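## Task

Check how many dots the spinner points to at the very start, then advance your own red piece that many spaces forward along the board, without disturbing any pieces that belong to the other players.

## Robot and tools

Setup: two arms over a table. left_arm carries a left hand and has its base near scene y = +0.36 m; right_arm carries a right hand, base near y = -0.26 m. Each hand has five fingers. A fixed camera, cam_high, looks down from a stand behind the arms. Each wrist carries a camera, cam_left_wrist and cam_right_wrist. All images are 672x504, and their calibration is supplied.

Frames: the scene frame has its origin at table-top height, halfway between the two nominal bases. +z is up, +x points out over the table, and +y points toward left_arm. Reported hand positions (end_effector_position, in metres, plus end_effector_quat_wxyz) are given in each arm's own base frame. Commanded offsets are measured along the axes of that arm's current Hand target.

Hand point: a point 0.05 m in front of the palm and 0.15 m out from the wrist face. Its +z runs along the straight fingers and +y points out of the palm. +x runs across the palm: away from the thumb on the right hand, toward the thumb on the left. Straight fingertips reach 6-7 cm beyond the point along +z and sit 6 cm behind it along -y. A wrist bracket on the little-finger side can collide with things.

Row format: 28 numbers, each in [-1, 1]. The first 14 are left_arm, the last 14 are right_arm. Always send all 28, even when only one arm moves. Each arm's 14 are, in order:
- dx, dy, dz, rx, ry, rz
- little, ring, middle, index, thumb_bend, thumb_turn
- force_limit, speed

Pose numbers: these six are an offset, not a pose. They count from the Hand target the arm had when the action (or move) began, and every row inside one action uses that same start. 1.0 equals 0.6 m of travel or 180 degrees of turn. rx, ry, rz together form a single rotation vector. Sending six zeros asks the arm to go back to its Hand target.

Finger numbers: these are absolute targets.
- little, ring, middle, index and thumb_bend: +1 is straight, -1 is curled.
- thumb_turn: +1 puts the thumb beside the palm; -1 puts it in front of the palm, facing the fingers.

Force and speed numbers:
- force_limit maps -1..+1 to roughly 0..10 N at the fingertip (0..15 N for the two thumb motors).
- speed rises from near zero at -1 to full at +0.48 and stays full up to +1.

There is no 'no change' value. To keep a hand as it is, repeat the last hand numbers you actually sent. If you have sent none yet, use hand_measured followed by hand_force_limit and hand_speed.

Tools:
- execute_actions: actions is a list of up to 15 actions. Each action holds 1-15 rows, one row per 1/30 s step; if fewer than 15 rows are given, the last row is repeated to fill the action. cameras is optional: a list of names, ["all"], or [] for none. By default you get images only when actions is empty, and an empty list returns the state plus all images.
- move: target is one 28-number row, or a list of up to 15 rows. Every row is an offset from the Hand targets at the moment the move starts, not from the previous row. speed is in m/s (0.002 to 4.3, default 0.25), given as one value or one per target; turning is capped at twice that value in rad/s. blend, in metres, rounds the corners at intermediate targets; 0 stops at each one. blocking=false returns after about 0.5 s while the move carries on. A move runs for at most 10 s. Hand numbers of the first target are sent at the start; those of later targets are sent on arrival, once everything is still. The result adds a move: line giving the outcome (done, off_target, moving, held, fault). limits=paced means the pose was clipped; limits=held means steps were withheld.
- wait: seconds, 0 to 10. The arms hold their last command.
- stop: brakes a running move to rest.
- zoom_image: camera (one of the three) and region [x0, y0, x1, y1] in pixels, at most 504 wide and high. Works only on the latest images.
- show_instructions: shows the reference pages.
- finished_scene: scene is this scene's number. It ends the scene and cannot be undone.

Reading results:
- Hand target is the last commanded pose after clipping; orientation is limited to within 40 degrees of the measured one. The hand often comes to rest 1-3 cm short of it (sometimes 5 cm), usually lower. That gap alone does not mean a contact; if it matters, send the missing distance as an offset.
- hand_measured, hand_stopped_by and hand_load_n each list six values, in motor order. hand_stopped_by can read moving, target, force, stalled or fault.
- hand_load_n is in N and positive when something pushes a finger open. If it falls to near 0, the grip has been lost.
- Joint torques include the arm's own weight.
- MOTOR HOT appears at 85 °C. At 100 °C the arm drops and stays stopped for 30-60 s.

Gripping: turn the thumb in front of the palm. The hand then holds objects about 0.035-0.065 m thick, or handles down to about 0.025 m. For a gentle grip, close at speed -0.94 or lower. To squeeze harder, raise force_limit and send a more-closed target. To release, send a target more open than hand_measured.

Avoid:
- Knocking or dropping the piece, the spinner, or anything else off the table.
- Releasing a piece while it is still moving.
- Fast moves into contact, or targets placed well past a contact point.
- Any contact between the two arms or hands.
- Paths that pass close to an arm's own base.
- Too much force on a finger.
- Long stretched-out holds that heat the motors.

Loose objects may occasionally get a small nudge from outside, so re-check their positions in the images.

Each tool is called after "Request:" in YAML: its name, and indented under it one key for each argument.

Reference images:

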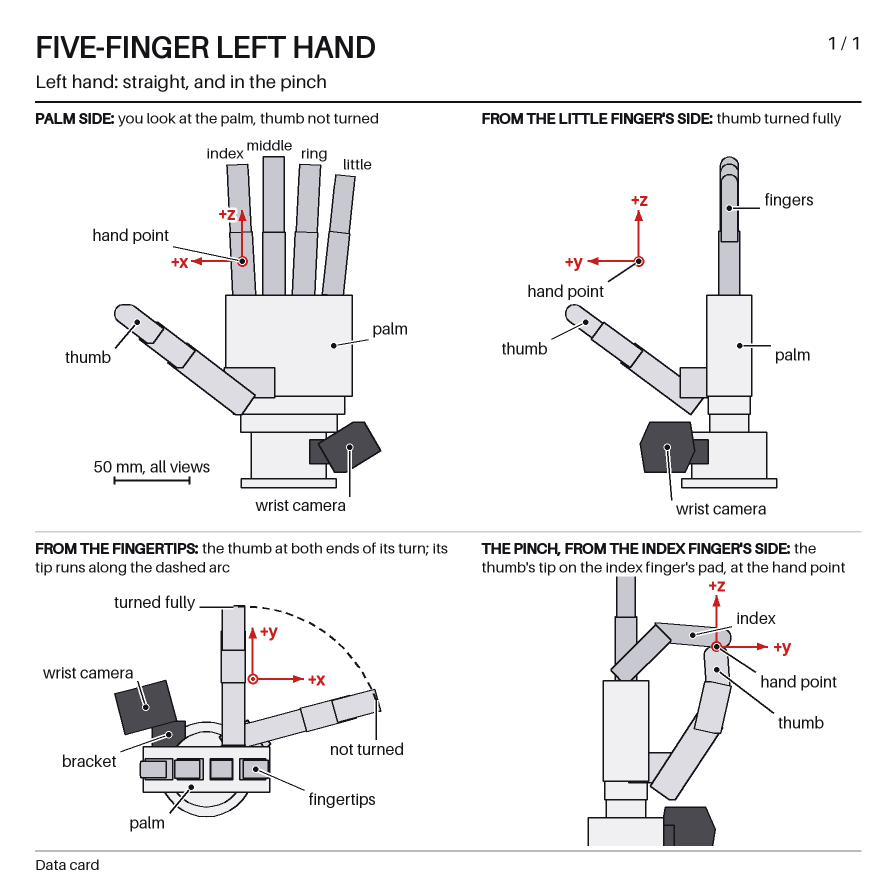

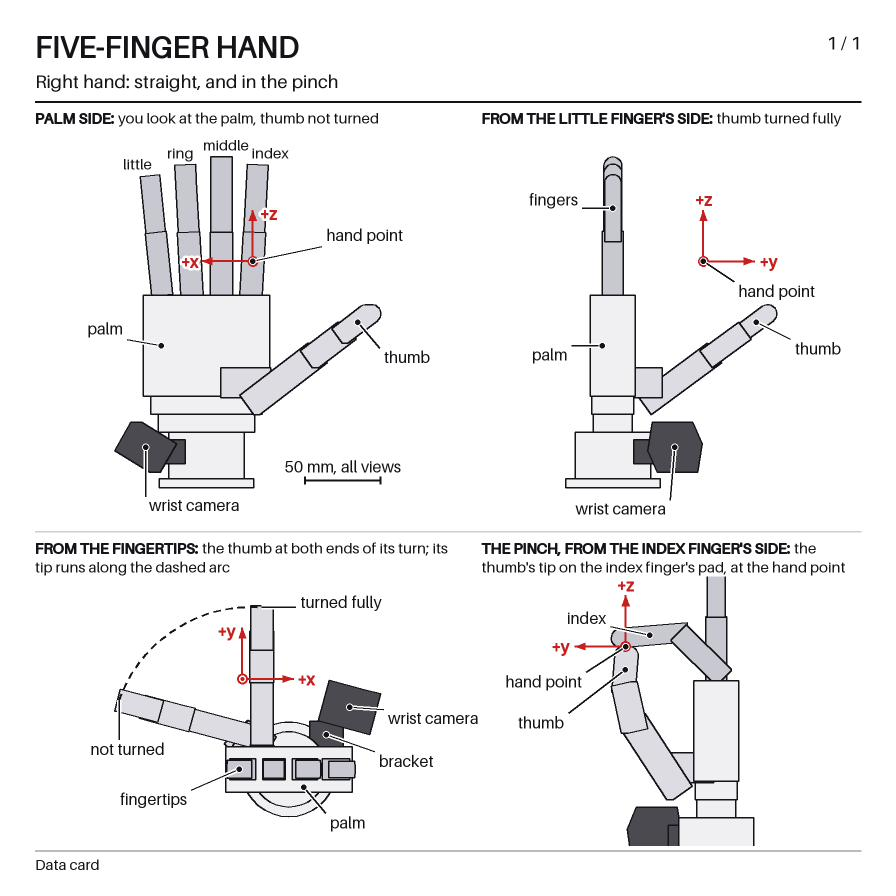

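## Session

Request:
execute_actions:
  actions: []

Request:
zoom_image:
  camera: "cam_high"
  region: [90, 220, 330, 430]

Scene clock: 0.00 s.
left_arm: end_effector_position=(+0.2210, -0.2027, +0.2090) hand_measured=(+1.000, +1.000, +1.000, +1.000, +1.000, +1.000) hand_load_n=(+0.0, +0.0, +0.0, +0.0, +0.0, +0.0) hand_stopped_by=(target, target, target, target, target, target) hand_force_limit=0.00 hand_speed=-0.80 end_effector_quat_wxyz=(-0.124, -0.604, +0.785, -0.063) | right_arm: end_effector_position=(+0.2846, -0.4822, +0.0969) hand_measured=(+1.000, +1.000, +1.000, +1.000, +1.000, +1.000) hand_load_n=(+0.0, +0.0, +0.0, +0.0, +0.0, +0.0) hand_stopped_by=(target, target, target, target, target, target) hand_force_limit=0.00 hand_speed=-0.80 end_effector_quat_wxyz=(+0.048, +0.967, -0.251, +0.011)
Joint positions: left_arm=[-0.428 1.238 1.101 -1.438 0.278 -0.168] | right_arm=[-0.894 1.811 1.486 -1.17 0.064 -1.96]
Joint velocities: within noise
Joint torques (N m): no reading
Motor temperatures (°C): left_arm=[29 35 37 29 28 29] | right_arm=[29 37 33 27 26 26]
Heat: left arm: hottest elbow 37 °C; right arm: hottest shoulder 37 °C.
Hand target: left_arm +0.2268, -0.2054, +0.2149; -0.119, -0.603, +0.786, -0.071 | right_arm +0.2907, -0.4898, +0.1091; +0.058, +0.966, -0.251, +0.023
camera_calibration:
cam_left_wrist: T_world_to_cam=[[0.886051, -0.463588, -0.0000514562, -0.293185], [-0.320362, -0.612385, 0.72274, -0.202766], [-0.335085, -0.640368, -0.69112, 0.203302], [0, 0, 0, 1]] pos_world=[0.262942, -0.1299, 0.287038]
cam_right_wrist: T_world_to_cam=[[-0.291092, -0.953314, 0.0803591, -0.38225], [-0.803233, 0.289163, 0.52077, 0.314445], [-0.519694, 0.087045, -0.849907, 0.389557], [0, 0, 0, 1]] pos_world=[0.343753, -0.489239, 0.198051]

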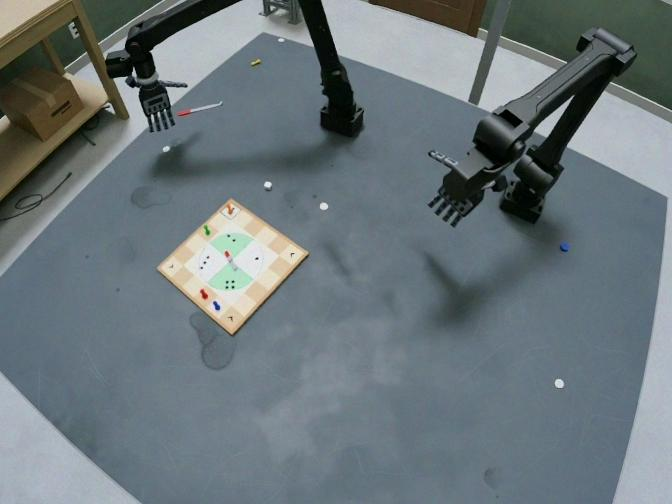

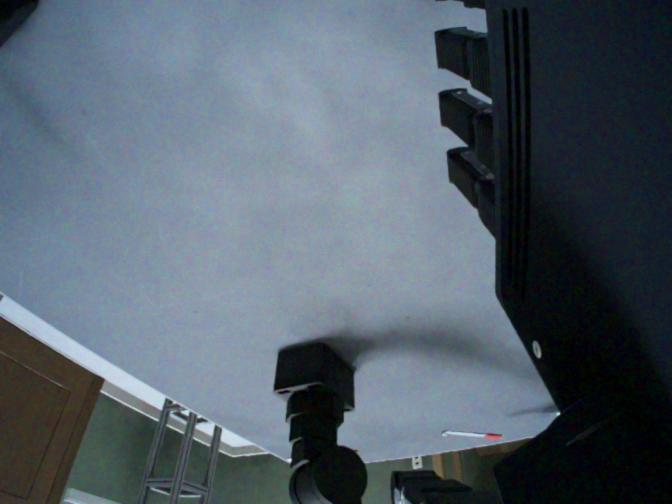

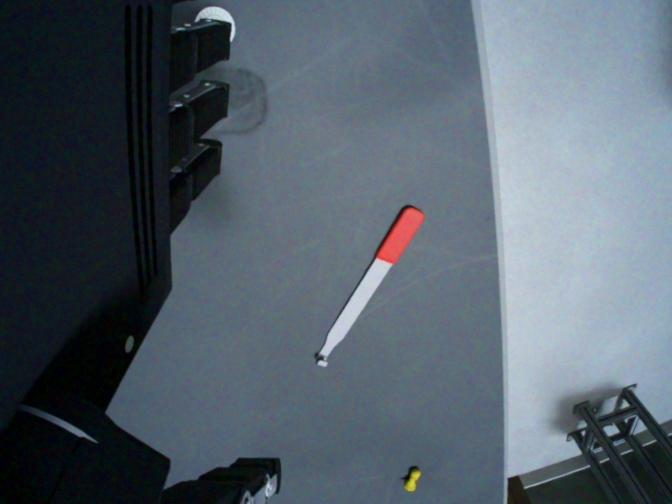

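Scaled by 2.100 from the camera's 672x504 image, which has a finer 960x720 frame.

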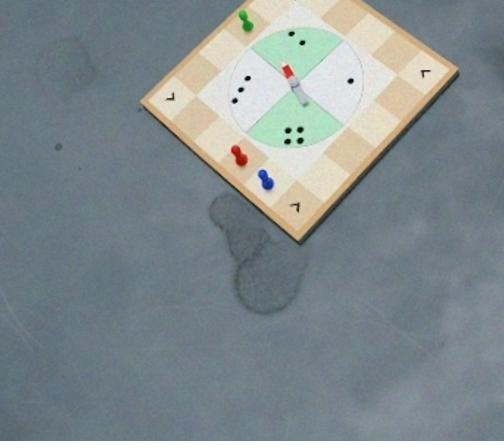

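Request:
zoom_image:
  camera: "cam_high"
  region: [190, 190, 270, 270]

Request:
zoom_image:
  camera: "cam_high"
  region: [150, 240, 250, 340]

Request:
zoom_image:
  camera: "cam_high"
  region: [215, 190, 315, 290]

Request:
zoom_image:
  camera: "cam_high"
  region: [200, 235, 260, 295]

Scaled by 6.300 from the camera's 672x504 image, which has a finer 960x720 frame.

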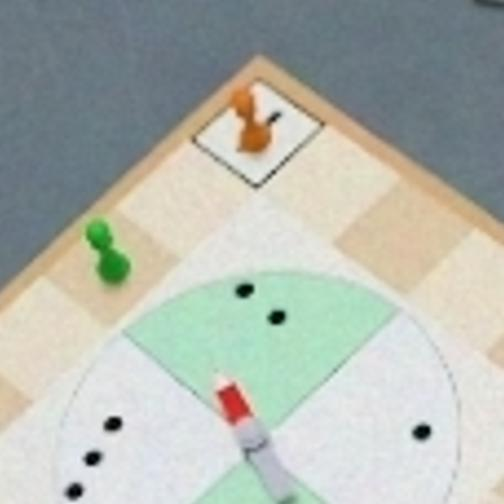

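Scaled by 5.040 from the camera's 672x504 image, which has a finer 960x720 frame.

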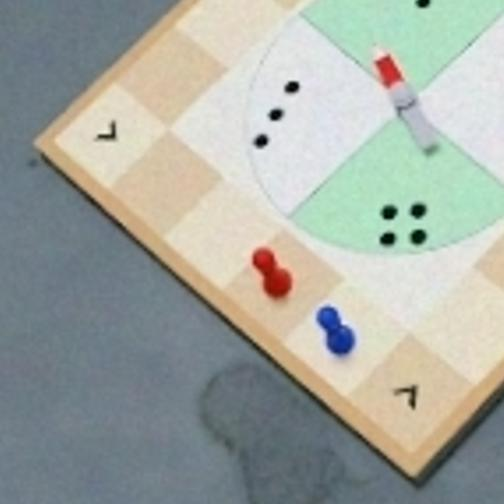

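Scaled by 5.040 from the camera's 672x504 image, which has a finer 960x720 frame.

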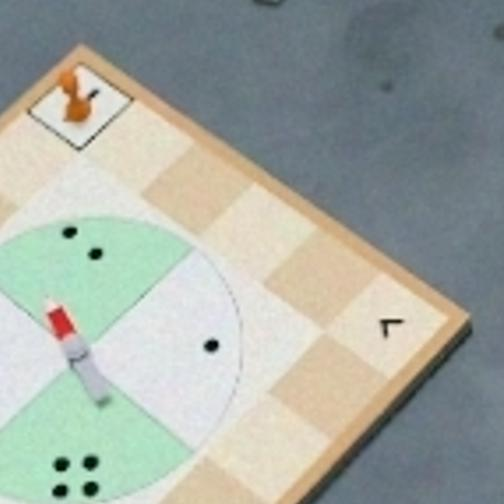

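Scaled by 8.400 from the camera's 672x504 image, which has a finer 960x720 frame.

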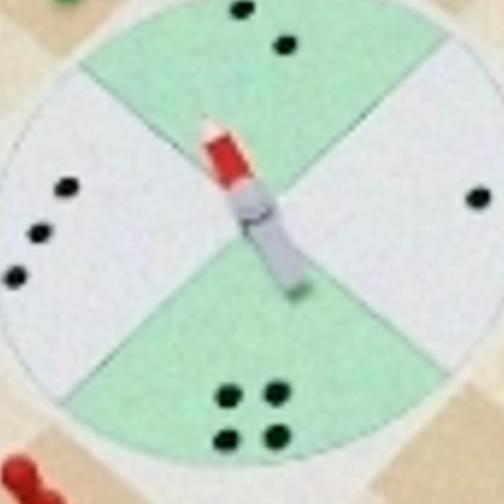

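Request:
move:
  target:
    - [0,0,0,0,0,0, 1,1,1,1,1,1, 0,-0.8, 0.1313,-0.4570,-0.2718,0.1926,0.0926,0.1571, 1,1,0.35,0.35,0.35,-1,-0.5,0]
    - [0,0,0,0,0,0, 1,1,1,1,1,1, 0,-0.8, 0.19,-0.98,-0.1357,0.3852,0.1852,0.3142, 1,1,0.35,0.35,0.35,-1,-0.5,0]
  blend: [0.05,0]
  speed: 0.28
  cameras: ["cam_high","cam_right_wrist"]

Scene clock: 59.00 s.
left_arm: end_effector_position=(+0.2210, -0.2027, +0.2090) hand_measured=(+1.000, +1.000, +1.000, +1.000, +1.000, +1.000) hand_load_n=(+0.0, +0.0, +0.0, +0.0, +0.0, +0.0) hand_stopped_by=(target, target, target, target, target, target) hand_force_limit=0.00 hand_speed=-0.80 end_effector_quat_wxyz=(-0.124, -0.604, +0.785, -0.063) | right_arm: end_effector_position=(+0.6707, -0.0268, +0.1368) hand_measured=(+1.000, +1.000, +0.350, +0.350, +0.350, -1.000) hand_load_n=(+0.0, +0.0, +0.0, +0.0, +0.0, +0.0) hand_stopped_by=(target, target, target, target, target, target) hand_force_limit=-0.50 hand_speed=0.00 end_effector_quat_wxyz=(-0.419, +0.570, -0.567, +0.422)
Joint positions: left_arm=[-0.428 1.238 1.101 -1.438 0.278 -0.168] | right_arm=[-0.112 1.673 1.036 0.337 -0.107 -0.038]
Joint torques (N m): left_arm=[-0.21 -7.3 10.44 -0.53 0.13 0.12] | right_arm=[-0.38 -15.85 7.31 1.98 0.07 0.16]
Motor temperatures (°C): left_arm=[29 36 46 29 28 29] | right_arm=[29 40 37 27 26 26]
Heat: left arm: hottest elbow 46 °C; right arm: hottest shoulder 40 °C.
Hand target: left_arm +0.2268, -0.2054, +0.2149; -0.119, -0.603, +0.786, -0.071 | right_arm +0.6756, -0.0247, +0.1397; -0.426, +0.565, -0.565, +0.426
Off the commanded pose: left_arm 0.009 m, 1 deg | right_arm 0.006 m, 1 deg.
move: done
camera_calibration:
cam_right_wrist: T_world_to_cam=[[-0.271925, -0.215015, -0.93799, 0.307207], [-0.575208, 0.817745, -0.0206979, 0.407408], [0.771487, 0.533911, -0.346044, -0.338475], [0, 0, 0, 1]] pos_world=[0.579011, -0.0863858, 0.179463]
Images, in order (width x height): cam_high 672x504, cam_right_wrist 672x504.

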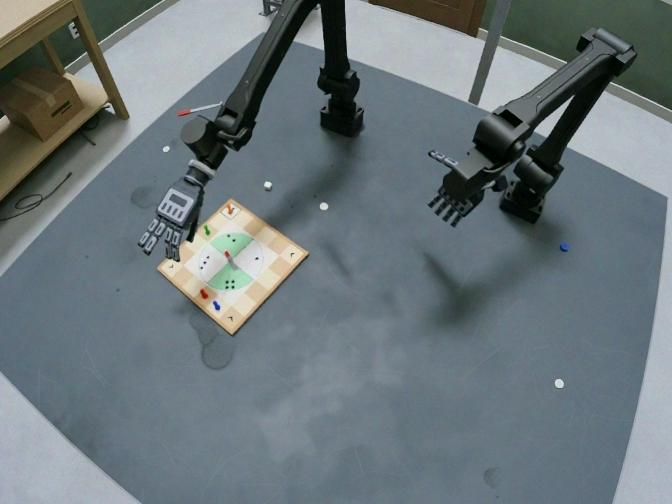

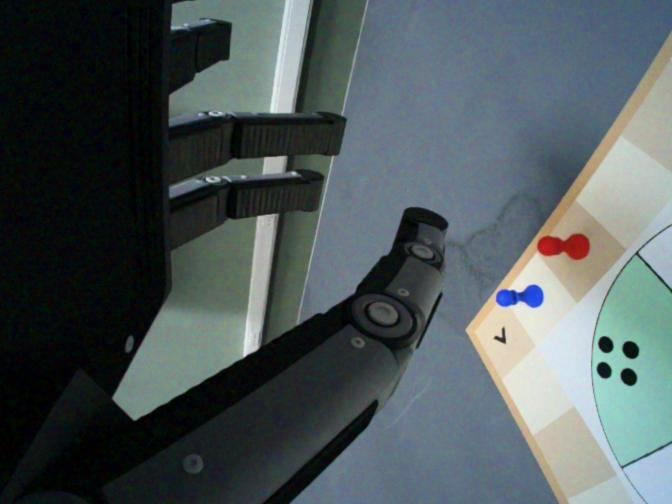

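Request:
move:
  target: [0,0,0,0,0,0, 1,1,1,1,1,1, 0,-0.8, -0.0595,0.1372,0.1,0,0,0, 1,1,0.35,0.35,0.35,-1,-0.5,0]
  speed: 0.15
  cameras: ["cam_right_wrist"]

Scene clock: 64.93 s.
left_arm: end_effector_position=(+0.2210, -0.2027, +0.2090) hand_measured=(+1.000, +1.000, +1.000, +1.000, +1.000, +1.000) hand_load_n=(+0.0, +0.0, +0.0, +0.0, +0.0, +0.0) hand_stopped_by=(target, target, target, target, target, target) hand_force_limit=0.00 hand_speed=-0.80 end_effector_quat_wxyz=(-0.124, -0.604, +0.785, -0.063) | right_arm: end_effector_position=(+0.6911, +0.0066, +0.0255) hand_measured=(+1.000, +1.000, +0.350, +0.350, +0.350, -1.000) hand_load_n=(+0.0, -0.5, +0.0, +0.0, +0.0, +0.0) hand_stopped_by=(target, target, target, target, target, target) hand_force_limit=-0.50 hand_speed=0.00 end_effector_quat_wxyz=(-0.409, +0.576, -0.576, +0.413)
Joint positions: left_arm=[-0.428 1.238 1.101 -1.438 0.278 -0.168] | right_arm=[-0.043 1.915 1.036 0.547 -0.037 -0.017]
Joint torques (N m): left_arm=[-0.26 -7.36 10.45 -0.51 0.15 0.12] | right_arm=[-0.15 -17.96 8.44 1.95 0.09 0.16]
Heat: left arm: hottest elbow 46 °C; right arm: hottest shoulder 40 °C.
Hand target: left_arm +0.2268, -0.2054, +0.2149; -0.119, -0.603, +0.786, -0.071 | right_arm +0.7106, +0.0110, +0.0442; -0.426, +0.564, -0.565, +0.426
Off the commanded pose: left_arm 0.009 m, 1 deg | right_arm 0.027 m, 3 deg.
move: off_target (right_arm)
camera_calibration:
cam_right_wrist: T_world_to_cam=[[-0.304008, -0.21313, -0.928523, 0.237527], [-0.572461, 0.819932, -0.000774692, 0.387102], [0.76149, 0.531307, -0.371274, -0.402962], [0, 0, 0, 1]] pos_world=[0.600663, -0.0526758, 0.0712398]
Images, in order (width x height): cam_right_wrist 672x504.

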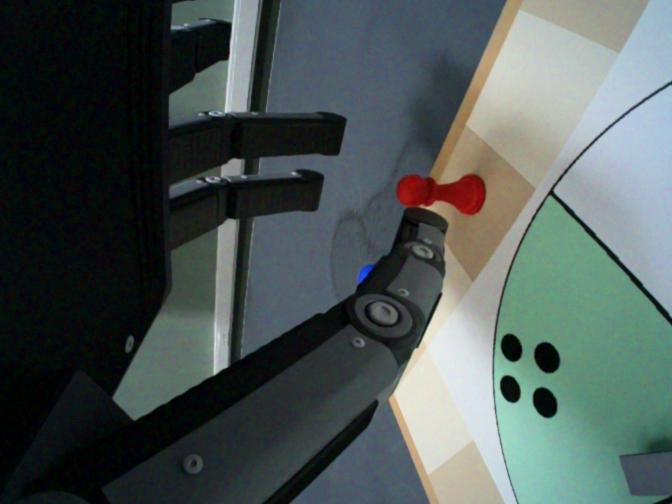

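Request:
move:
  target:
    - [0,0,0,0,0,0, 1,1,1,1,1,1, 0,-0.8, 0,-0.0055,0.0192,0,0,0, 1,1,0.35,0.35,0.35,-1,-0.5,0]
    - [0,0,0,0,0,0, 1,1,1,1,1,1, 0,-0.8, -0.0008,0.0484,0.0259,0,0,0, 1,1,0.35,0.35,0.35,-1,-0.5,0]
  speed: 0.06
  blend: [0.003,0]
  cameras: ["cam_right_wrist"]

Scene clock: 80.63 s.
left_arm: end_effector_position=(+0.2210, -0.2027, +0.2090) hand_measured=(+1.000, +1.000, +1.000, +1.000, +1.000, +1.000) hand_load_n=(+0.0, +0.0, +0.0, +0.0, +0.0, +0.0) hand_stopped_by=(target, target, target, target, target, target) hand_force_limit=0.00 hand_speed=-0.80 end_effector_quat_wxyz=(-0.124, -0.604, +0.785, -0.063) | right_arm: end_effector_position=(+0.7048, +0.0058, +0.0047) hand_measured=(+1.000, +1.000, +0.350, +0.350, +0.350, -1.000) hand_load_n=(+0.0, +0.0, +0.0, +0.0, +0.0, +0.0) hand_stopped_by=(target, target, target, target, target, target) hand_force_limit=-0.50 hand_speed=0.00 end_effector_quat_wxyz=(-0.414, +0.571, -0.572, +0.419)
Joint positions: left_arm=[-0.428 1.238 1.101 -1.438 0.278 -0.168] | right_arm=[-0.043 1.989 1.066 0.611 -0.036 -0.017]
Joint torques (N m): left_arm=[-0.15 -7.41 10.44 -0.51 0.14 0.11] | right_arm=[0.09 -18.02 7.38 1.92 0.1 0.15]
Heat: left arm: hottest elbow 47 °C; right arm: hottest shoulder 41 °C.
Hand target: left_arm +0.2268, -0.2054, +0.2149; -0.119, -0.603, +0.786, -0.071 | right_arm +0.7176, +0.0116, +0.0120; -0.426, +0.565, -0.565, +0.426
Off the commanded pose: left_arm 0.009 m, 1 deg | right_arm 0.016 m, 2 deg.
move: off_target (right_arm)
camera_calibration:
cam_right_wrist: T_world_to_cam=[[-0.285844, -0.213571, -0.934174, 0.209444], [-0.571321, 0.820627, -0.0127957, 0.394784], [0.769341, 0.530056, -0.356588, -0.426304], [0, 0, 0, 1]] pos_world=[0.61339, -0.0532742, 0.0486941]
Images, in order (width x height): cam_right_wrist 672x504.

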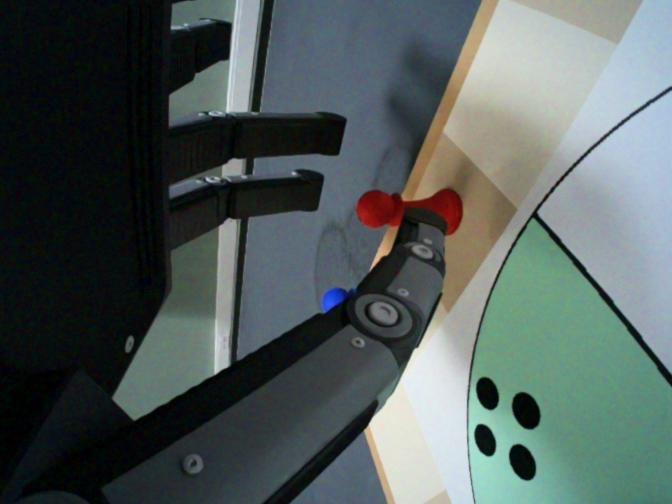

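Request:
move:
  target:
    - [0,0,0,0,0,0, 1,1,1,1,1,1, 0,-0.8, -0.005,-0.0055,0.0192,0,0,0, 1,1,0.35,0.35,0.35,-1,-0.5,0]
    - [0,0,0,0,0,0, 1,1,1,1,1,1, 0,-0.8, -0.005,0.022,0.008,0,0,0, 1,1,0.2,0.2,0.35,-1,-0.5,-0.5]
  speed: 0.05
  cameras: ["cam_right_wrist"]

Scene clock: 94.87 s.
left_arm: end_effector_position=(+0.2210, -0.2027, +0.2090) hand_measured=(+1.000, +1.000, +1.000, +1.000, +1.000, +1.000) hand_load_n=(+0.0, +0.0, +0.0, +0.0, +0.0, +0.0) hand_stopped_by=(target, target, target, target, target, target) hand_force_limit=0.00 hand_speed=-0.80 end_effector_quat_wxyz=(-0.124, -0.604, +0.785, -0.063) | right_arm: end_effector_position=(+0.7145, +0.0073, +0.0004) hand_measured=(+1.000, +1.000, +0.200, +0.200, +0.350, -1.000) hand_load_n=(+0.0, +0.0, +0.0, +0.0, +0.0, +0.0) hand_stopped_by=(target, target, target, target, target, target) hand_force_limit=-0.50 hand_speed=-0.50 end_effector_quat_wxyz=(-0.419, +0.567, -0.568, +0.425)
Joint positions: left_arm=[-0.428 1.238 1.101 -1.438 0.278 -0.168] | right_arm=[-0.039 2.02 1.087 0.641 -0.029 -0.015]
Joint torques (N m): left_arm=[-0.09 -7.3 10.47 -0.51 0.13 0.12] | right_arm=[0.15 -18.02 6.04 1.99 0.07 0.15]
Heat: left arm: hottest elbow 47 °C; right arm: hottest shoulder 41 °C.
Hand target: left_arm +0.2268, -0.2054, +0.2149; -0.119, -0.603, +0.786, -0.071 | right_arm +0.7187, +0.0145, -0.0020; -0.426, +0.564, -0.565, +0.426
Off the commanded pose: left_arm 0.009 m, 1 deg | right_arm 0.009 m, 1 deg.
move: done
camera_calibration:
cam_right_wrist: T_world_to_cam=[[-0.267806, -0.21373, -0.939468, 0.195652], [-0.569189, 0.821835, -0.0247146, 0.397539], [0.777369, 0.528116, -0.341745, -0.441805], [0, 0, 0, 1]] pos_world=[0.622117, -0.0515704, 0.042649]
Images, in order (width x height): cam_right_wrist 672x504.

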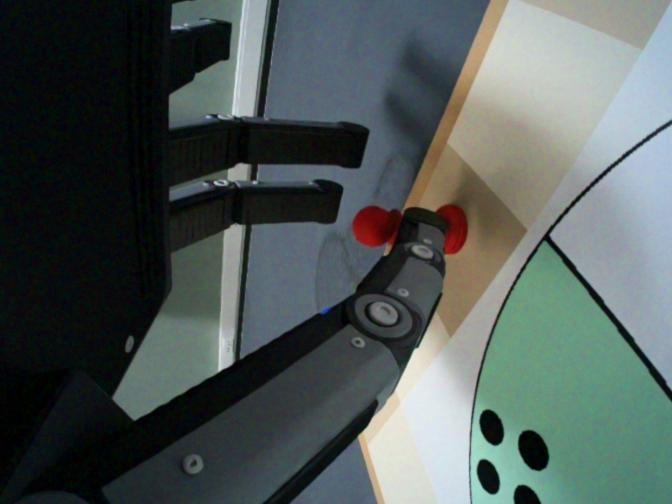

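Request:
move:
  target: [0,0,0,0,0,0, 1,1,1,1,1,1, 0,-0.8, -0.0055,0.0092,0.0025,0,0,0, 1,1,0.2,0.2,0.35,-1,-0.5,-0.5]
  speed: 0.04
  cameras: ["cam_right_wrist"]

Scene clock: 104.73 s.
left_arm: end_effector_position=(+0.2210, -0.2027, +0.2090) hand_measured=(+1.000, +1.000, +1.000, +1.000, +1.000, +1.000) hand_load_n=(+0.0, +0.0, +0.0, +0.0, +0.0, +0.0) hand_stopped_by=(target, target, target, target, target, target) hand_force_limit=0.00 hand_speed=-0.80 end_effector_quat_wxyz=(-0.124, -0.604, +0.785, -0.063) | right_arm: end_effector_position=(+0.7146, +0.0105, -0.0052) hand_measured=(+1.000, +1.000, +0.200, +0.200, +0.350, -1.000) hand_load_n=(+0.0, +0.0, +0.0, +0.0, +0.0, +0.0) hand_stopped_by=(target, target, target, target, target, target) hand_force_limit=-0.50 hand_speed=-0.50 end_effector_quat_wxyz=(-0.419, +0.567, -0.568, +0.425)
Joint positions: left_arm=[-0.428 1.238 1.101 -1.438 0.278 -0.168] | right_arm=[-0.033 2.032 1.087 0.653 -0.025 -0.014]
Joint torques (N m): left_arm=[-0.21 -7.24 10.47 -0.49 0.14 0.13] | right_arm=[0.09 -18.2 5.96 1.98 0.09 0.14]
Heat: left arm: hottest elbow 47 °C; right arm: hottest shoulder 42 °C.
Hand target: left_arm +0.2268, -0.2054, +0.2149; -0.119, -0.603, +0.786, -0.071 | right_arm +0.7186, +0.0178, -0.0076; -0.426, +0.564, -0.565, +0.426
Off the commanded pose: left_arm 0.009 m, 1 deg | right_arm 0.009 m, 1 deg.
move: done
camera_calibration:
cam_right_wrist: T_world_to_cam=[[-0.267746, -0.214156, -0.939388, 0.191041], [-0.569625, 0.821527, -0.0249314, 0.395093], [0.777071, 0.528423, -0.341949, -0.445277], [0, 0, 0, 1]] pos_world=[0.622217, -0.048372, 0.0370492]
Images, in order (width x height): cam_right_wrist 672x504.

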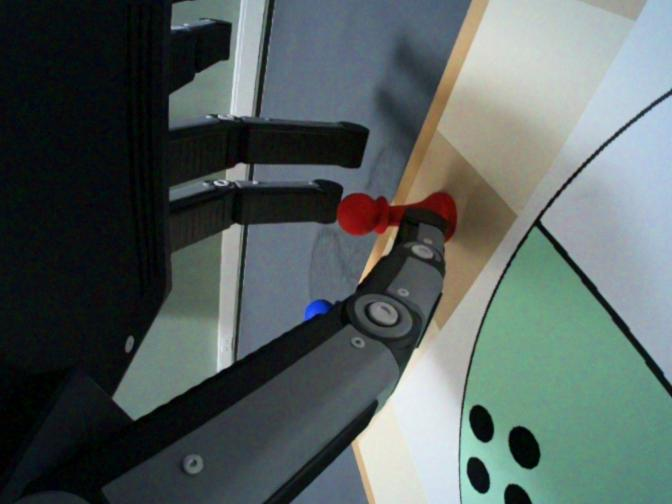

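Request:
move:
  target:
    - [0,0,0,0,0,0, 1,1,1,1,1,1, 0,-0.8, 0,0,0,0,0,0, 1,1,0.0,0.0,0.08,-1,-0.5,-0.75]
    - [0,0,0,0,0,0, 1,1,1,1,1,1, 0,-0.8, 0,0,0,0,0,0, 1,1,-0.4,-0.4,0.08,-1,-0.6,-0.9]
  speed: 0.04
  cameras: ["cam_right_wrist"]

Scene clock: 111.43 s.
left_arm: end_effector_position=(+0.2210, -0.2027, +0.2090) hand_measured=(+1.000, +1.000, +1.000, +1.000, +1.000, +1.000) hand_load_n=(+0.0, +0.0, +0.0, +0.0, +0.0, +0.0) hand_stopped_by=(target, target, target, target, target, target) hand_force_limit=0.00 hand_speed=-0.80 end_effector_quat_wxyz=(-0.124, -0.604, +0.785, -0.063) | right_arm: end_effector_position=(+0.7147, +0.0105, -0.0051) hand_measured=(+1.000, +1.000, -0.072, -0.240, +0.080, -1.000) hand_load_n=(+0.0, +0.0, +4.0, +4.5, +2.5, +0.5) hand_stopped_by=(target, target, force, force, target, target) hand_force_limit=-0.60 hand_speed=-0.90 end_effector_quat_wxyz=(-0.419, +0.567, -0.568, +0.425)
Joint positions: left_arm=[-0.428 1.238 1.101 -1.438 0.278 -0.168] | right_arm=[-0.033 2.032 1.087 0.653 -0.024 -0.013]
Joint torques (N m): left_arm=[-0.26 -7.47 10.45 -0.53 0.14 0.12] | right_arm=[0.15 -18.26 5.97 1.96 0.09 0.15]
Heat: left arm: hottest elbow 48 °C; right arm: hottest shoulder 42 °C.
Hand target: left_arm +0.2268, -0.2054, +0.2149; -0.119, -0.603, +0.786, -0.071 | right_arm +0.7186, +0.0177, -0.0076; -0.426, +0.564, -0.565, +0.426
Off the commanded pose: left_arm 0.009 m, 1 deg | right_arm 0.009 m, 1 deg.
move: done
camera_calibration:
cam_right_wrist: T_world_to_cam=[[-0.26751, -0.213815, -0.939533, 0.191014], [-0.569315, 0.821742, -0.0249095, 0.395051], [0.77738, 0.528226, -0.341552, -0.445486], [0, 0, 0, 1]] pos_world=[0.622318, -0.0484708, 0.0371484]
Images, in order (width x height): cam_right_wrist 672x504.

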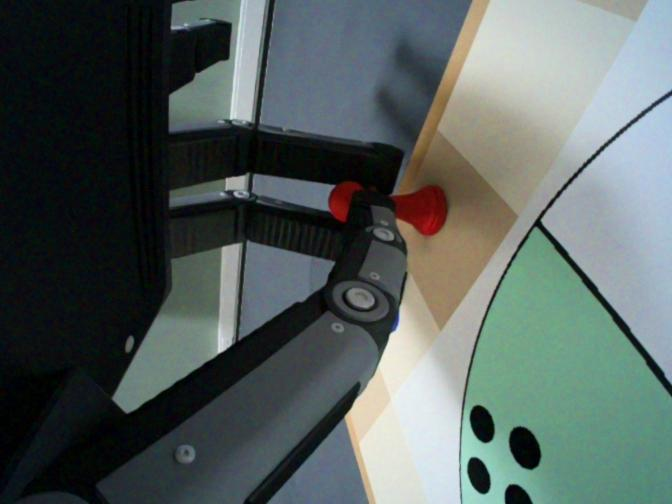

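Request:
move:
  target:
    - [0,0,0,0,0,0, 1,1,1,1,1,1, 0,-0.8, 0,-0.1362,-0.0391,0,0,0, 1,1,-0.4,-0.4,0.08,-1,-0.6,-0.9]
    - [0,0,0,0,0,0, 1,1,1,1,1,1, 0,-0.8, -0.16,-0.1417,-0.02,0,0,0, 1,1,-0.4,-0.4,0.08,-1,-0.6,-0.9]
  speed: [0.1,0.1]
  blend: [0.003,0]
  cameras: ["cam_right_wrist","cam_high"]

Scene clock: 120.57 s.
left_arm: end_effector_position=(+0.2210, -0.2027, +0.2090) hand_measured=(+1.000, +1.000, +1.000, +1.000, +1.000, +1.000) hand_load_n=(+0.0, +0.0, +0.0, +0.0, +0.0, +0.0) hand_stopped_by=(target, target, target, target, target, target) hand_force_limit=0.00 hand_speed=-0.80 end_effector_quat_wxyz=(-0.124, -0.604, +0.785, -0.063) | right_arm: end_effector_position=(+0.7136, +0.1077, +0.0638) hand_measured=(+1.000, +1.000, -0.072, -0.240, +0.080, -1.000) hand_load_n=(+0.0, +0.0, +4.5, +4.0, +2.5, +0.5) hand_stopped_by=(target, target, force, force, target, target) hand_force_limit=-0.60 hand_speed=-0.90 end_effector_quat_wxyz=(-0.416, +0.572, -0.568, +0.422)
Joint positions: left_arm=[-0.428 1.238 1.101 -1.438 0.278 -0.168] | right_arm=[0.143 1.895 1.125 0.464 0.14 0.033]
Joint torques (N m): left_arm=[-0.15 -7.41 10.43 -0.57 0.14 0.11] | right_arm=[-0.38 -17.96 9.66 0.85 0.13 0.15]
Heat: left arm: hottest elbow 48 °C; right arm: hottest shoulder 42 °C.
Hand target: left_arm +0.2268, -0.2054, +0.2149; -0.119, -0.603, +0.786, -0.071 | right_arm +0.7303, +0.1138, +0.0773; -0.426, +0.565, -0.565, +0.426
Off the commanded pose: left_arm 0.009 m, 1 deg | right_arm 0.022 m, 2 deg.
move: off_target (right_arm)
camera_calibration:
cam_right_wrist: T_world_to_cam=[[-0.277372, -0.219609, -0.935327, 0.283639], [-0.574308, 0.818348, -0.0218314, 0.319925], [0.770218, 0.53111, -0.35311, -0.467002], [0, 0, 0, 1]] pos_world=[0.622102, 0.0485095, 0.107377]
Images, in order (width x height): cam_high 672x504, cam_right_wrist 672x504.

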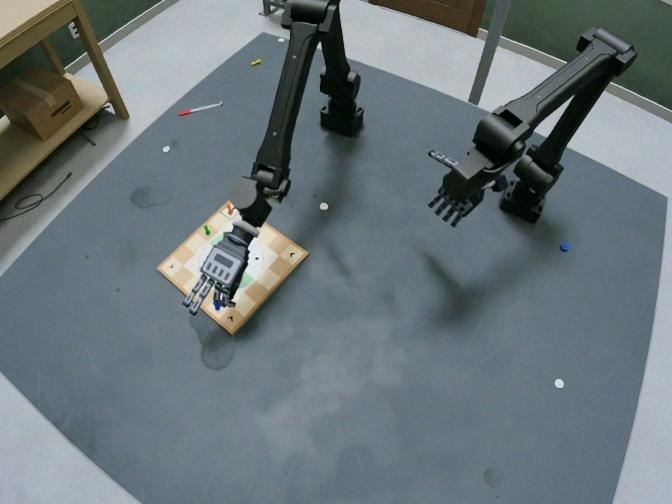

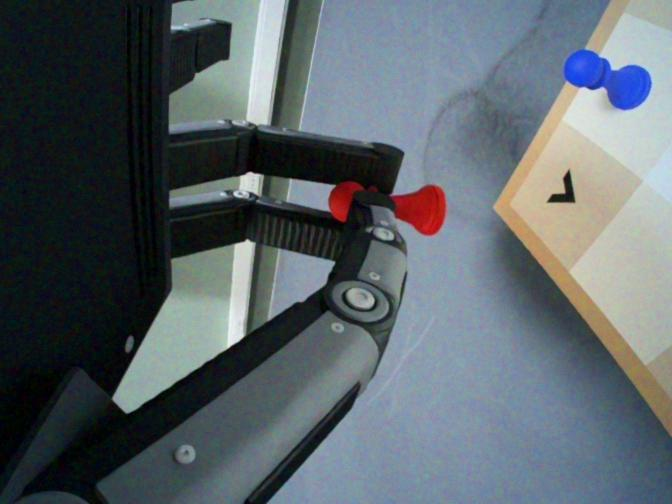

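Request:
zoom_image:
  camera: "cam_right_wrist"
  region: [472, 90, 672, 300]

Scaled by 2.400 from the camera's 672x504 image, which has a finer 960x720 frame.

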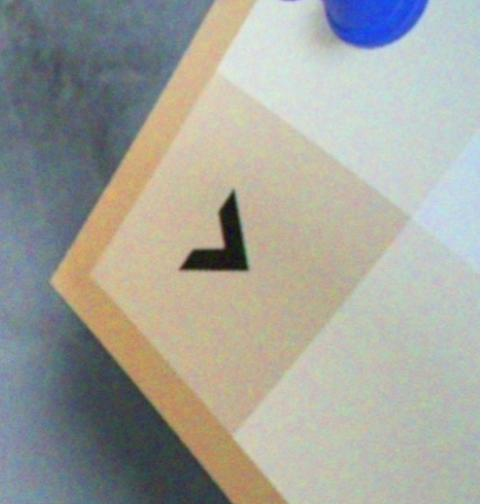

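Request:
move:
  target: [0,0,0,0,0,0, 1,1,1,1,1,1, 0,-0.8, 0.0397,0.1075,0.024,0,0,0, 1,1,-0.4,-0.4,0.08,-1,-0.6,-0.9]
  speed: 0.08
  cameras: ["cam_right_wrist"]

Request:
zoom_image:
  camera: "cam_right_wrist"
  region: [380, 100, 600, 320]

Scene clock: 148.20 s.
left_arm: end_effector_position=(+0.2210, -0.2027, +0.2090) hand_measured=(+1.000, +1.000, +1.000, +1.000, +1.000, +1.000) hand_load_n=(+0.0, +0.0, +0.0, +0.0, +0.0, +0.0) hand_stopped_by=(target, target, target, target, target, target) hand_force_limit=0.00 hand_speed=-0.80 end_effector_quat_wxyz=(-0.124, -0.604, +0.785, -0.063) | right_arm: end_effector_position=(+0.7220, +0.0955, +0.0128) hand_measured=(+1.000, +1.000, -0.072, -0.240, +0.080, -1.000) hand_load_n=(+0.0, +0.0, +4.5, +4.5, +2.5, +0.5) hand_stopped_by=(target, target, force, force, target, target) hand_force_limit=-0.60 hand_speed=-0.90 end_effector_quat_wxyz=(-0.423, +0.569, -0.566, +0.420)
Joint positions: left_arm=[-0.428 1.238 1.101 -1.438 0.278 -0.168] | right_arm=[0.115 2.012 1.125 0.592 0.104 0.034]
Joint torques (N m): left_arm=[-0.32 -7.24 10.43 -0.46 0.14 0.12] | right_arm=[-1.38 -18.67 6.17 1.96 -0.03 0.04]
Motor temperatures (°C): left_arm=[29 36 48 29 28 29] | right_arm=[29 41 42 28 26 26]
Heat: left arm: hottest elbow 48 °C; right arm: hottest elbow 42 °C.
Hand target: left_arm +0.2268, -0.2054, +0.2149; -0.119, -0.603, +0.786, -0.071 | right_arm +0.7265, +0.0899, +0.0112; -0.426, +0.564, -0.565, +0.426
Off the commanded pose: left_arm 0.009 m, 1 deg | right_arm 0.007 m, 1 deg.
move: done
camera_calibration:
cam_right_wrist: T_world_to_cam=[[-0.266339, -0.209681, -0.940796, 0.226703], [-0.578963, 0.81516, -0.0177754, 0.337256], [0.770626, 0.539952, -0.338507, -0.486332], [0, 0, 0, 1]] pos_world=[0.630419, 0.0352136, 0.0546494]
Images, in order (width x height): cam_right_wrist 672x504.

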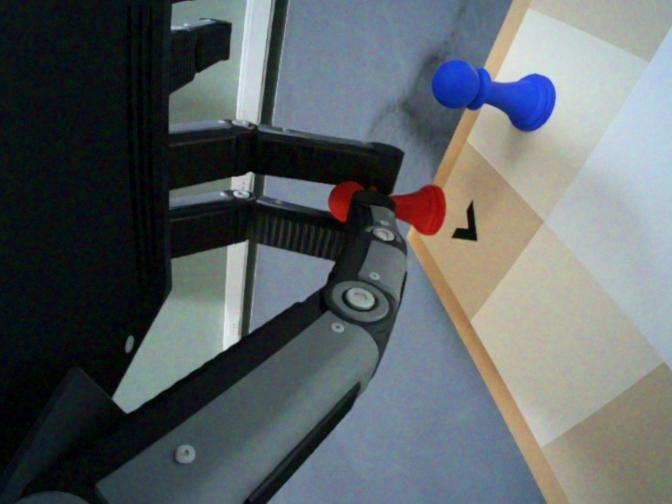

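Scaled by 2.291 from the camera's 672x504 image, which has a finer 960x720 frame.

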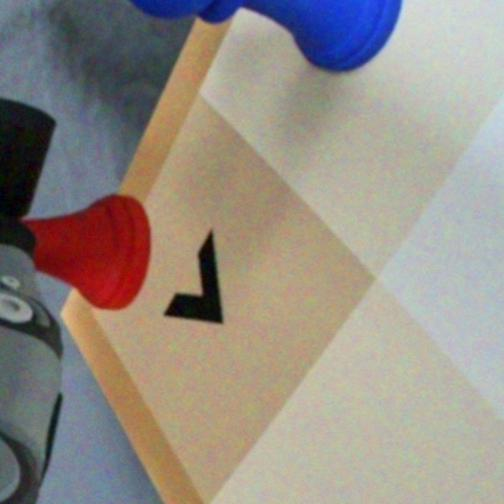

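Request:
move:
  target: [0,0,0,0,0,0, 1,1,1,1,1,1, 0,-0.8, -0.0283,0.0279,0.0115,0,0,0, 1,1,-0.4,-0.4,0.08,-1,-0.6,-0.9]
  speed: 0.04
  cameras: ["cam_right_wrist"]

Request:
zoom_image:
  camera: "cam_right_wrist"
  region: [360, 90, 560, 310]

Scene clock: 157.20 s.
left_arm: end_effector_position=(+0.2210, -0.2027, +0.2090) hand_measured=(+1.000, +1.000, +1.000, +1.000, +1.000, +1.000) hand_load_n=(+0.0, +0.0, +0.0, +0.0, +0.0, +0.0) hand_stopped_by=(target, target, target, target, target, target) hand_force_limit=0.00 hand_speed=-0.80 end_effector_quat_wxyz=(-0.124, -0.604, +0.785, -0.063) | right_arm: end_effector_position=(+0.7215, +0.0987, -0.0055) hand_measured=(+1.000, +1.000, -0.072, -0.240, +0.080, -1.000) hand_load_n=(+0.0, +0.0, +2.5, +4.5, +2.0, +0.0) hand_stopped_by=(target, target, force, force, target, target) hand_force_limit=-0.60 hand_speed=-0.90 end_effector_quat_wxyz=(-0.418, +0.567, -0.569, +0.424)
Joint positions: left_arm=[-0.428 1.238 1.101 -1.438 0.278 -0.168] | right_arm=[0.126 2.049 1.125 0.625 0.129 0.034]
Joint torques (N m): left_arm=[-0.32 -7.36 10.47 -0.53 0.15 0.12] | right_arm=[0.32 -18.37 6.82 1.87 0.12 0.12]
Heat: left arm: hottest elbow 48 °C; right arm: hottest elbow 42 °C.
Hand target: left_arm +0.2268, -0.2054, +0.2149; -0.119, -0.603, +0.786, -0.071 | right_arm +0.7285, +0.1070, -0.0066; -0.426, +0.565, -0.565, +0.425
Off the commanded pose: left_arm 0.009 m, 1 deg | right_arm 0.011 m, 1 deg.
move: off_target (right_arm)
camera_calibration:
cam_right_wrist: T_world_to_cam=[[-0.272074, -0.213544, -0.938283, 0.21459], [-0.568966, 0.822064, -0.0221111, 0.326135], [0.77605, 0.527835, -0.345162, -0.496575], [0, 0, 0, 1]] pos_world=[0.629311, 0.0398306, 0.0371591]
Images, in order (width x height): cam_right_wrist 672x504.

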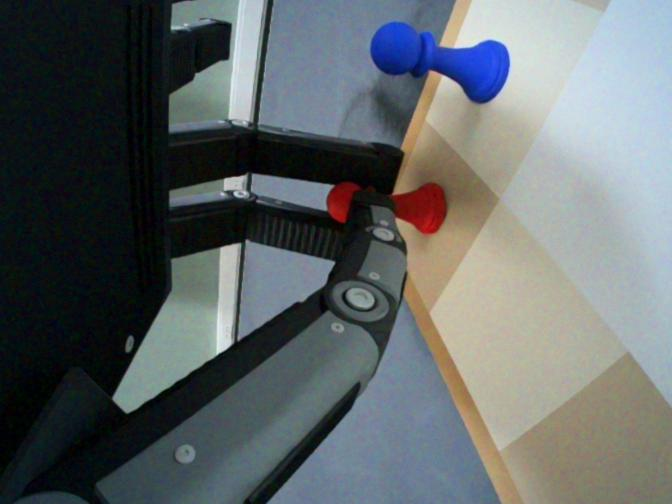

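Scaled by 2.291 from the camera's 672x504 image, which has a finer 960x720 frame.

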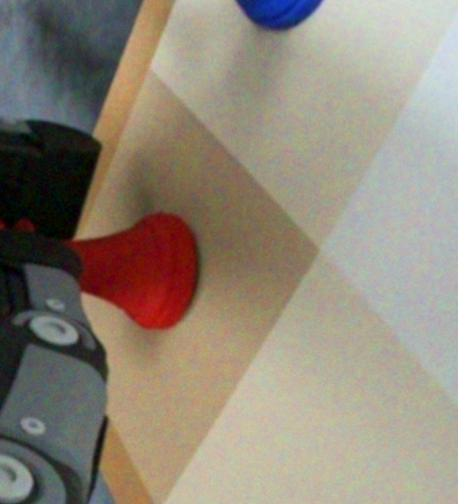

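Request:
move:
  target:
    - [0,0,0,0,0,0, 1,1,1,1,1,1, 0,-0.8, 0,0,0,0,0,0, 1,1,0.05,-0.08,0.18,-1,-0.6,-0.9]
    - [0,0,0,0,0,0, 1,1,1,1,1,1, 0,-0.8, 0,0,0,0,0,0, 1,1,1,1,0.36,-1,-0.6,-0.3]
  speed: 0.03
  cameras: ["cam_right_wrist"]

Scene clock: 165.77 s.
left_arm: end_effector_position=(+0.2210, -0.2027, +0.2090) hand_measured=(+1.000, +1.000, +1.000, +1.000, +1.000, +1.000) hand_load_n=(+0.5, +0.0, +0.0, +0.0, +0.0, +0.0) hand_stopped_by=(target, target, target, target, target, target) hand_force_limit=0.00 hand_speed=-0.80 end_effector_quat_wxyz=(-0.124, -0.604, +0.785, -0.063) | right_arm: end_effector_position=(+0.7211, +0.0986, -0.0081) hand_measured=(+1.000, +1.000, +1.000, +1.000, +0.360, -1.000) hand_load_n=(+0.0, +0.0, +0.0, +0.0, +0.0, +0.0) hand_stopped_by=(target, target, target, target, target, target) hand_force_limit=-0.60 hand_speed=-0.30 end_effector_quat_wxyz=(-0.417, +0.568, -0.570, +0.423)
Joint positions: left_arm=[-0.428 1.238 1.101 -1.438 0.278 -0.168] | right_arm=[0.126 2.052 1.125 0.625 0.129 0.034]
Joint torques (N m): left_arm=[-0.15 -7.3 10.47 -0.51 0.15 0.12] | right_arm=[0.15 -18.49 6.83 1.88 0.11 0.12]
Heat: left arm: hottest elbow 49 °C; right arm: hottest shoulder 42 °C.
Hand target: left_arm +0.2268, -0.2054, +0.2149; -0.119, -0.603, +0.786, -0.071 | right_arm +0.7285, +0.1070, -0.0067; -0.426, +0.564, -0.565, +0.426
Off the commanded pose: left_arm 0.009 m, 1 deg | right_arm 0.011 m, 1 deg.
move: off_target (right_arm); target 2's new numbers were sent with right_arm's hand 0.011 m and 1 deg from that target
camera_calibration:
cam_right_wrist: T_world_to_cam=[[-0.275352, -0.213906, -0.937244, 0.214397], [-0.568699, 0.822288, -0.0205916, 0.32568], [0.775089, 0.527339, -0.348067, -0.496404], [0, 0, 0, 1]] pos_world=[0.629006, 0.0398309, 0.0348671]
Images, in order (width x height): cam_right_wrist 672x504.

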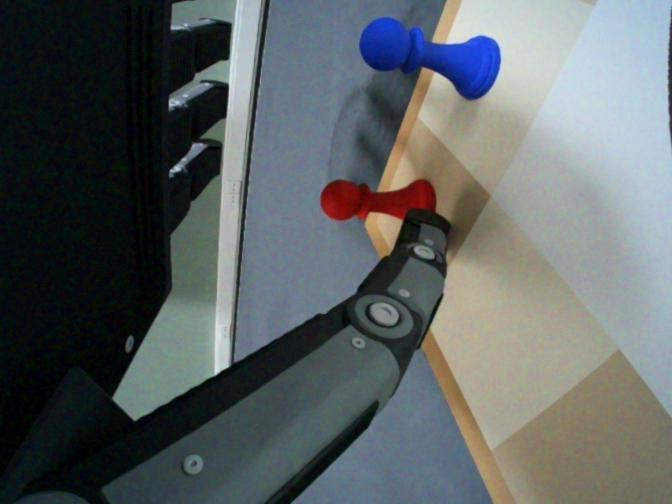

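Request:
move:
  target:
    - [0,0,0,0,0,0, 1,1,1,1,1,1, 0,-0.8, 0,-0.0571,-0.1031,0,0,0, 1,1,1,1,0.36,-1,-0.6,-0.3]
    - [0,0,0,0,0,0, 1,1,1,1,1,1, 0,-0.8, 0,-0.16,-0.1673,0,0,0, 1,1,1,1,0.36,-1,-0.6,-0.3]
  speed: [0.08,0.15]
  blend: [0.01,0]
  cameras: ["cam_high","cam_right_wrist"]

Request:
zoom_image:
  camera: "cam_high"
  region: [150, 190, 320, 340]

Scene clock: 170.77 s.
left_arm: end_effector_position=(+0.2210, -0.2027, +0.2090) hand_measured=(+1.000, +1.000, +1.000, +1.000, +1.000, +1.000) hand_load_n=(+0.0, +0.0, +0.0, +0.0, +0.0, +0.0) hand_stopped_by=(target, target, target, target, target, target) hand_force_limit=0.00 hand_speed=-0.80 end_effector_quat_wxyz=(-0.124, -0.604, +0.785, -0.063) | right_arm: end_effector_position=(+0.6602, +0.1000, +0.1066) hand_measured=(+1.000, +1.000, +1.000, +1.000, +0.360, -1.000) hand_load_n=(+0.0, +0.0, +0.0, +0.0, +0.0, +0.0) hand_stopped_by=(target, target, target, target, target, target) hand_force_limit=-0.60 hand_speed=-0.30 end_effector_quat_wxyz=(-0.421, +0.565, -0.566, +0.428)
Joint positions: left_arm=[-0.428 1.238 1.101 -1.438 0.278 -0.168] | right_arm=[0.145 1.709 0.973 0.451 0.147 0.036]
Joint torques (N m): left_arm=[-0.15 -7.12 10.43 -0.53 0.13 0.12] | right_arm=[0.15 -17.49 6.57 0.79 0.13 0.15]
Heat: left arm: hottest elbow 49 °C; right arm: hottest shoulder 42 °C.
Hand target: left_arm +0.2268, -0.2054, +0.2149; -0.119, -0.603, +0.786, -0.071 | right_arm +0.6584, +0.1070, +0.1131; -0.426, +0.565, -0.565, +0.425
Off the commanded pose: left_arm 0.009 m, 1 deg | right_arm 0.010 m, 1 deg.
move: done
camera_calibration:
cam_right_wrist: T_world_to_cam=[[-0.259171, -0.215243, -0.941542, 0.295383], [-0.569085, 0.821687, -0.0311958, 0.293744], [0.780367, 0.527733, -0.335449, -0.414819], [0, 0, 0, 1]] pos_world=[0.567431, 0.0411269, 0.148129]
Images, in order (width x height): cam_high 672x504, cam_right_wrist 672x504.

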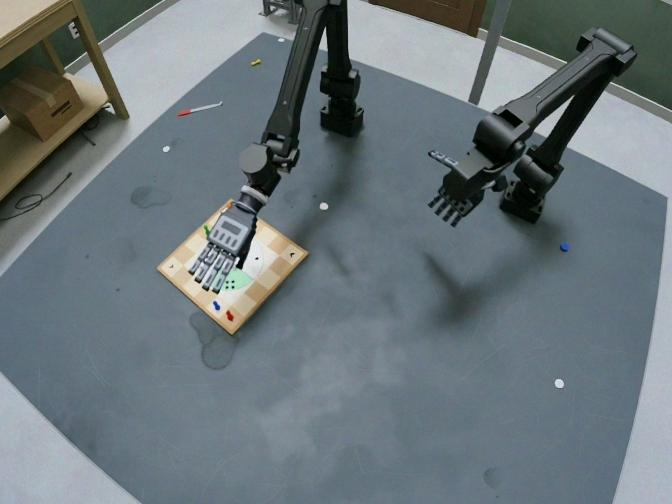

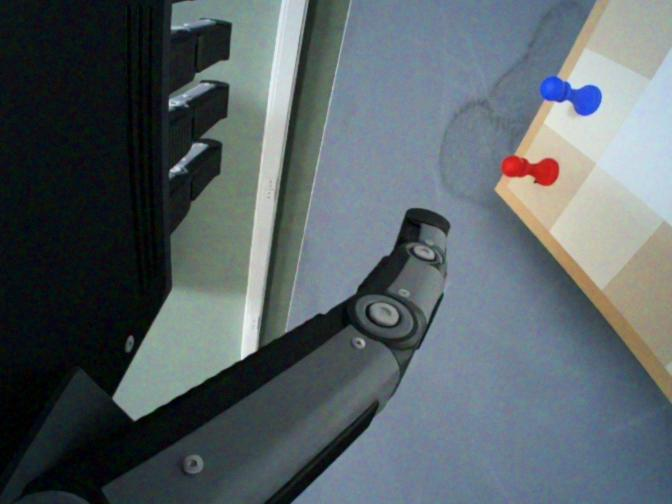

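Scaled by 2.965 from the camera's 672x504 image, which has a finer 960x720 frame.

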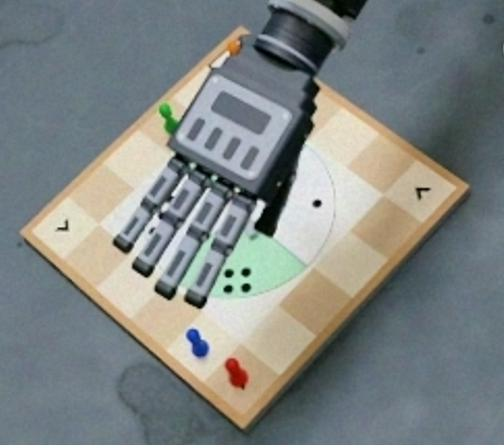

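Request:
finished_scene:
  scene: 3

The scene is finished: the task was done.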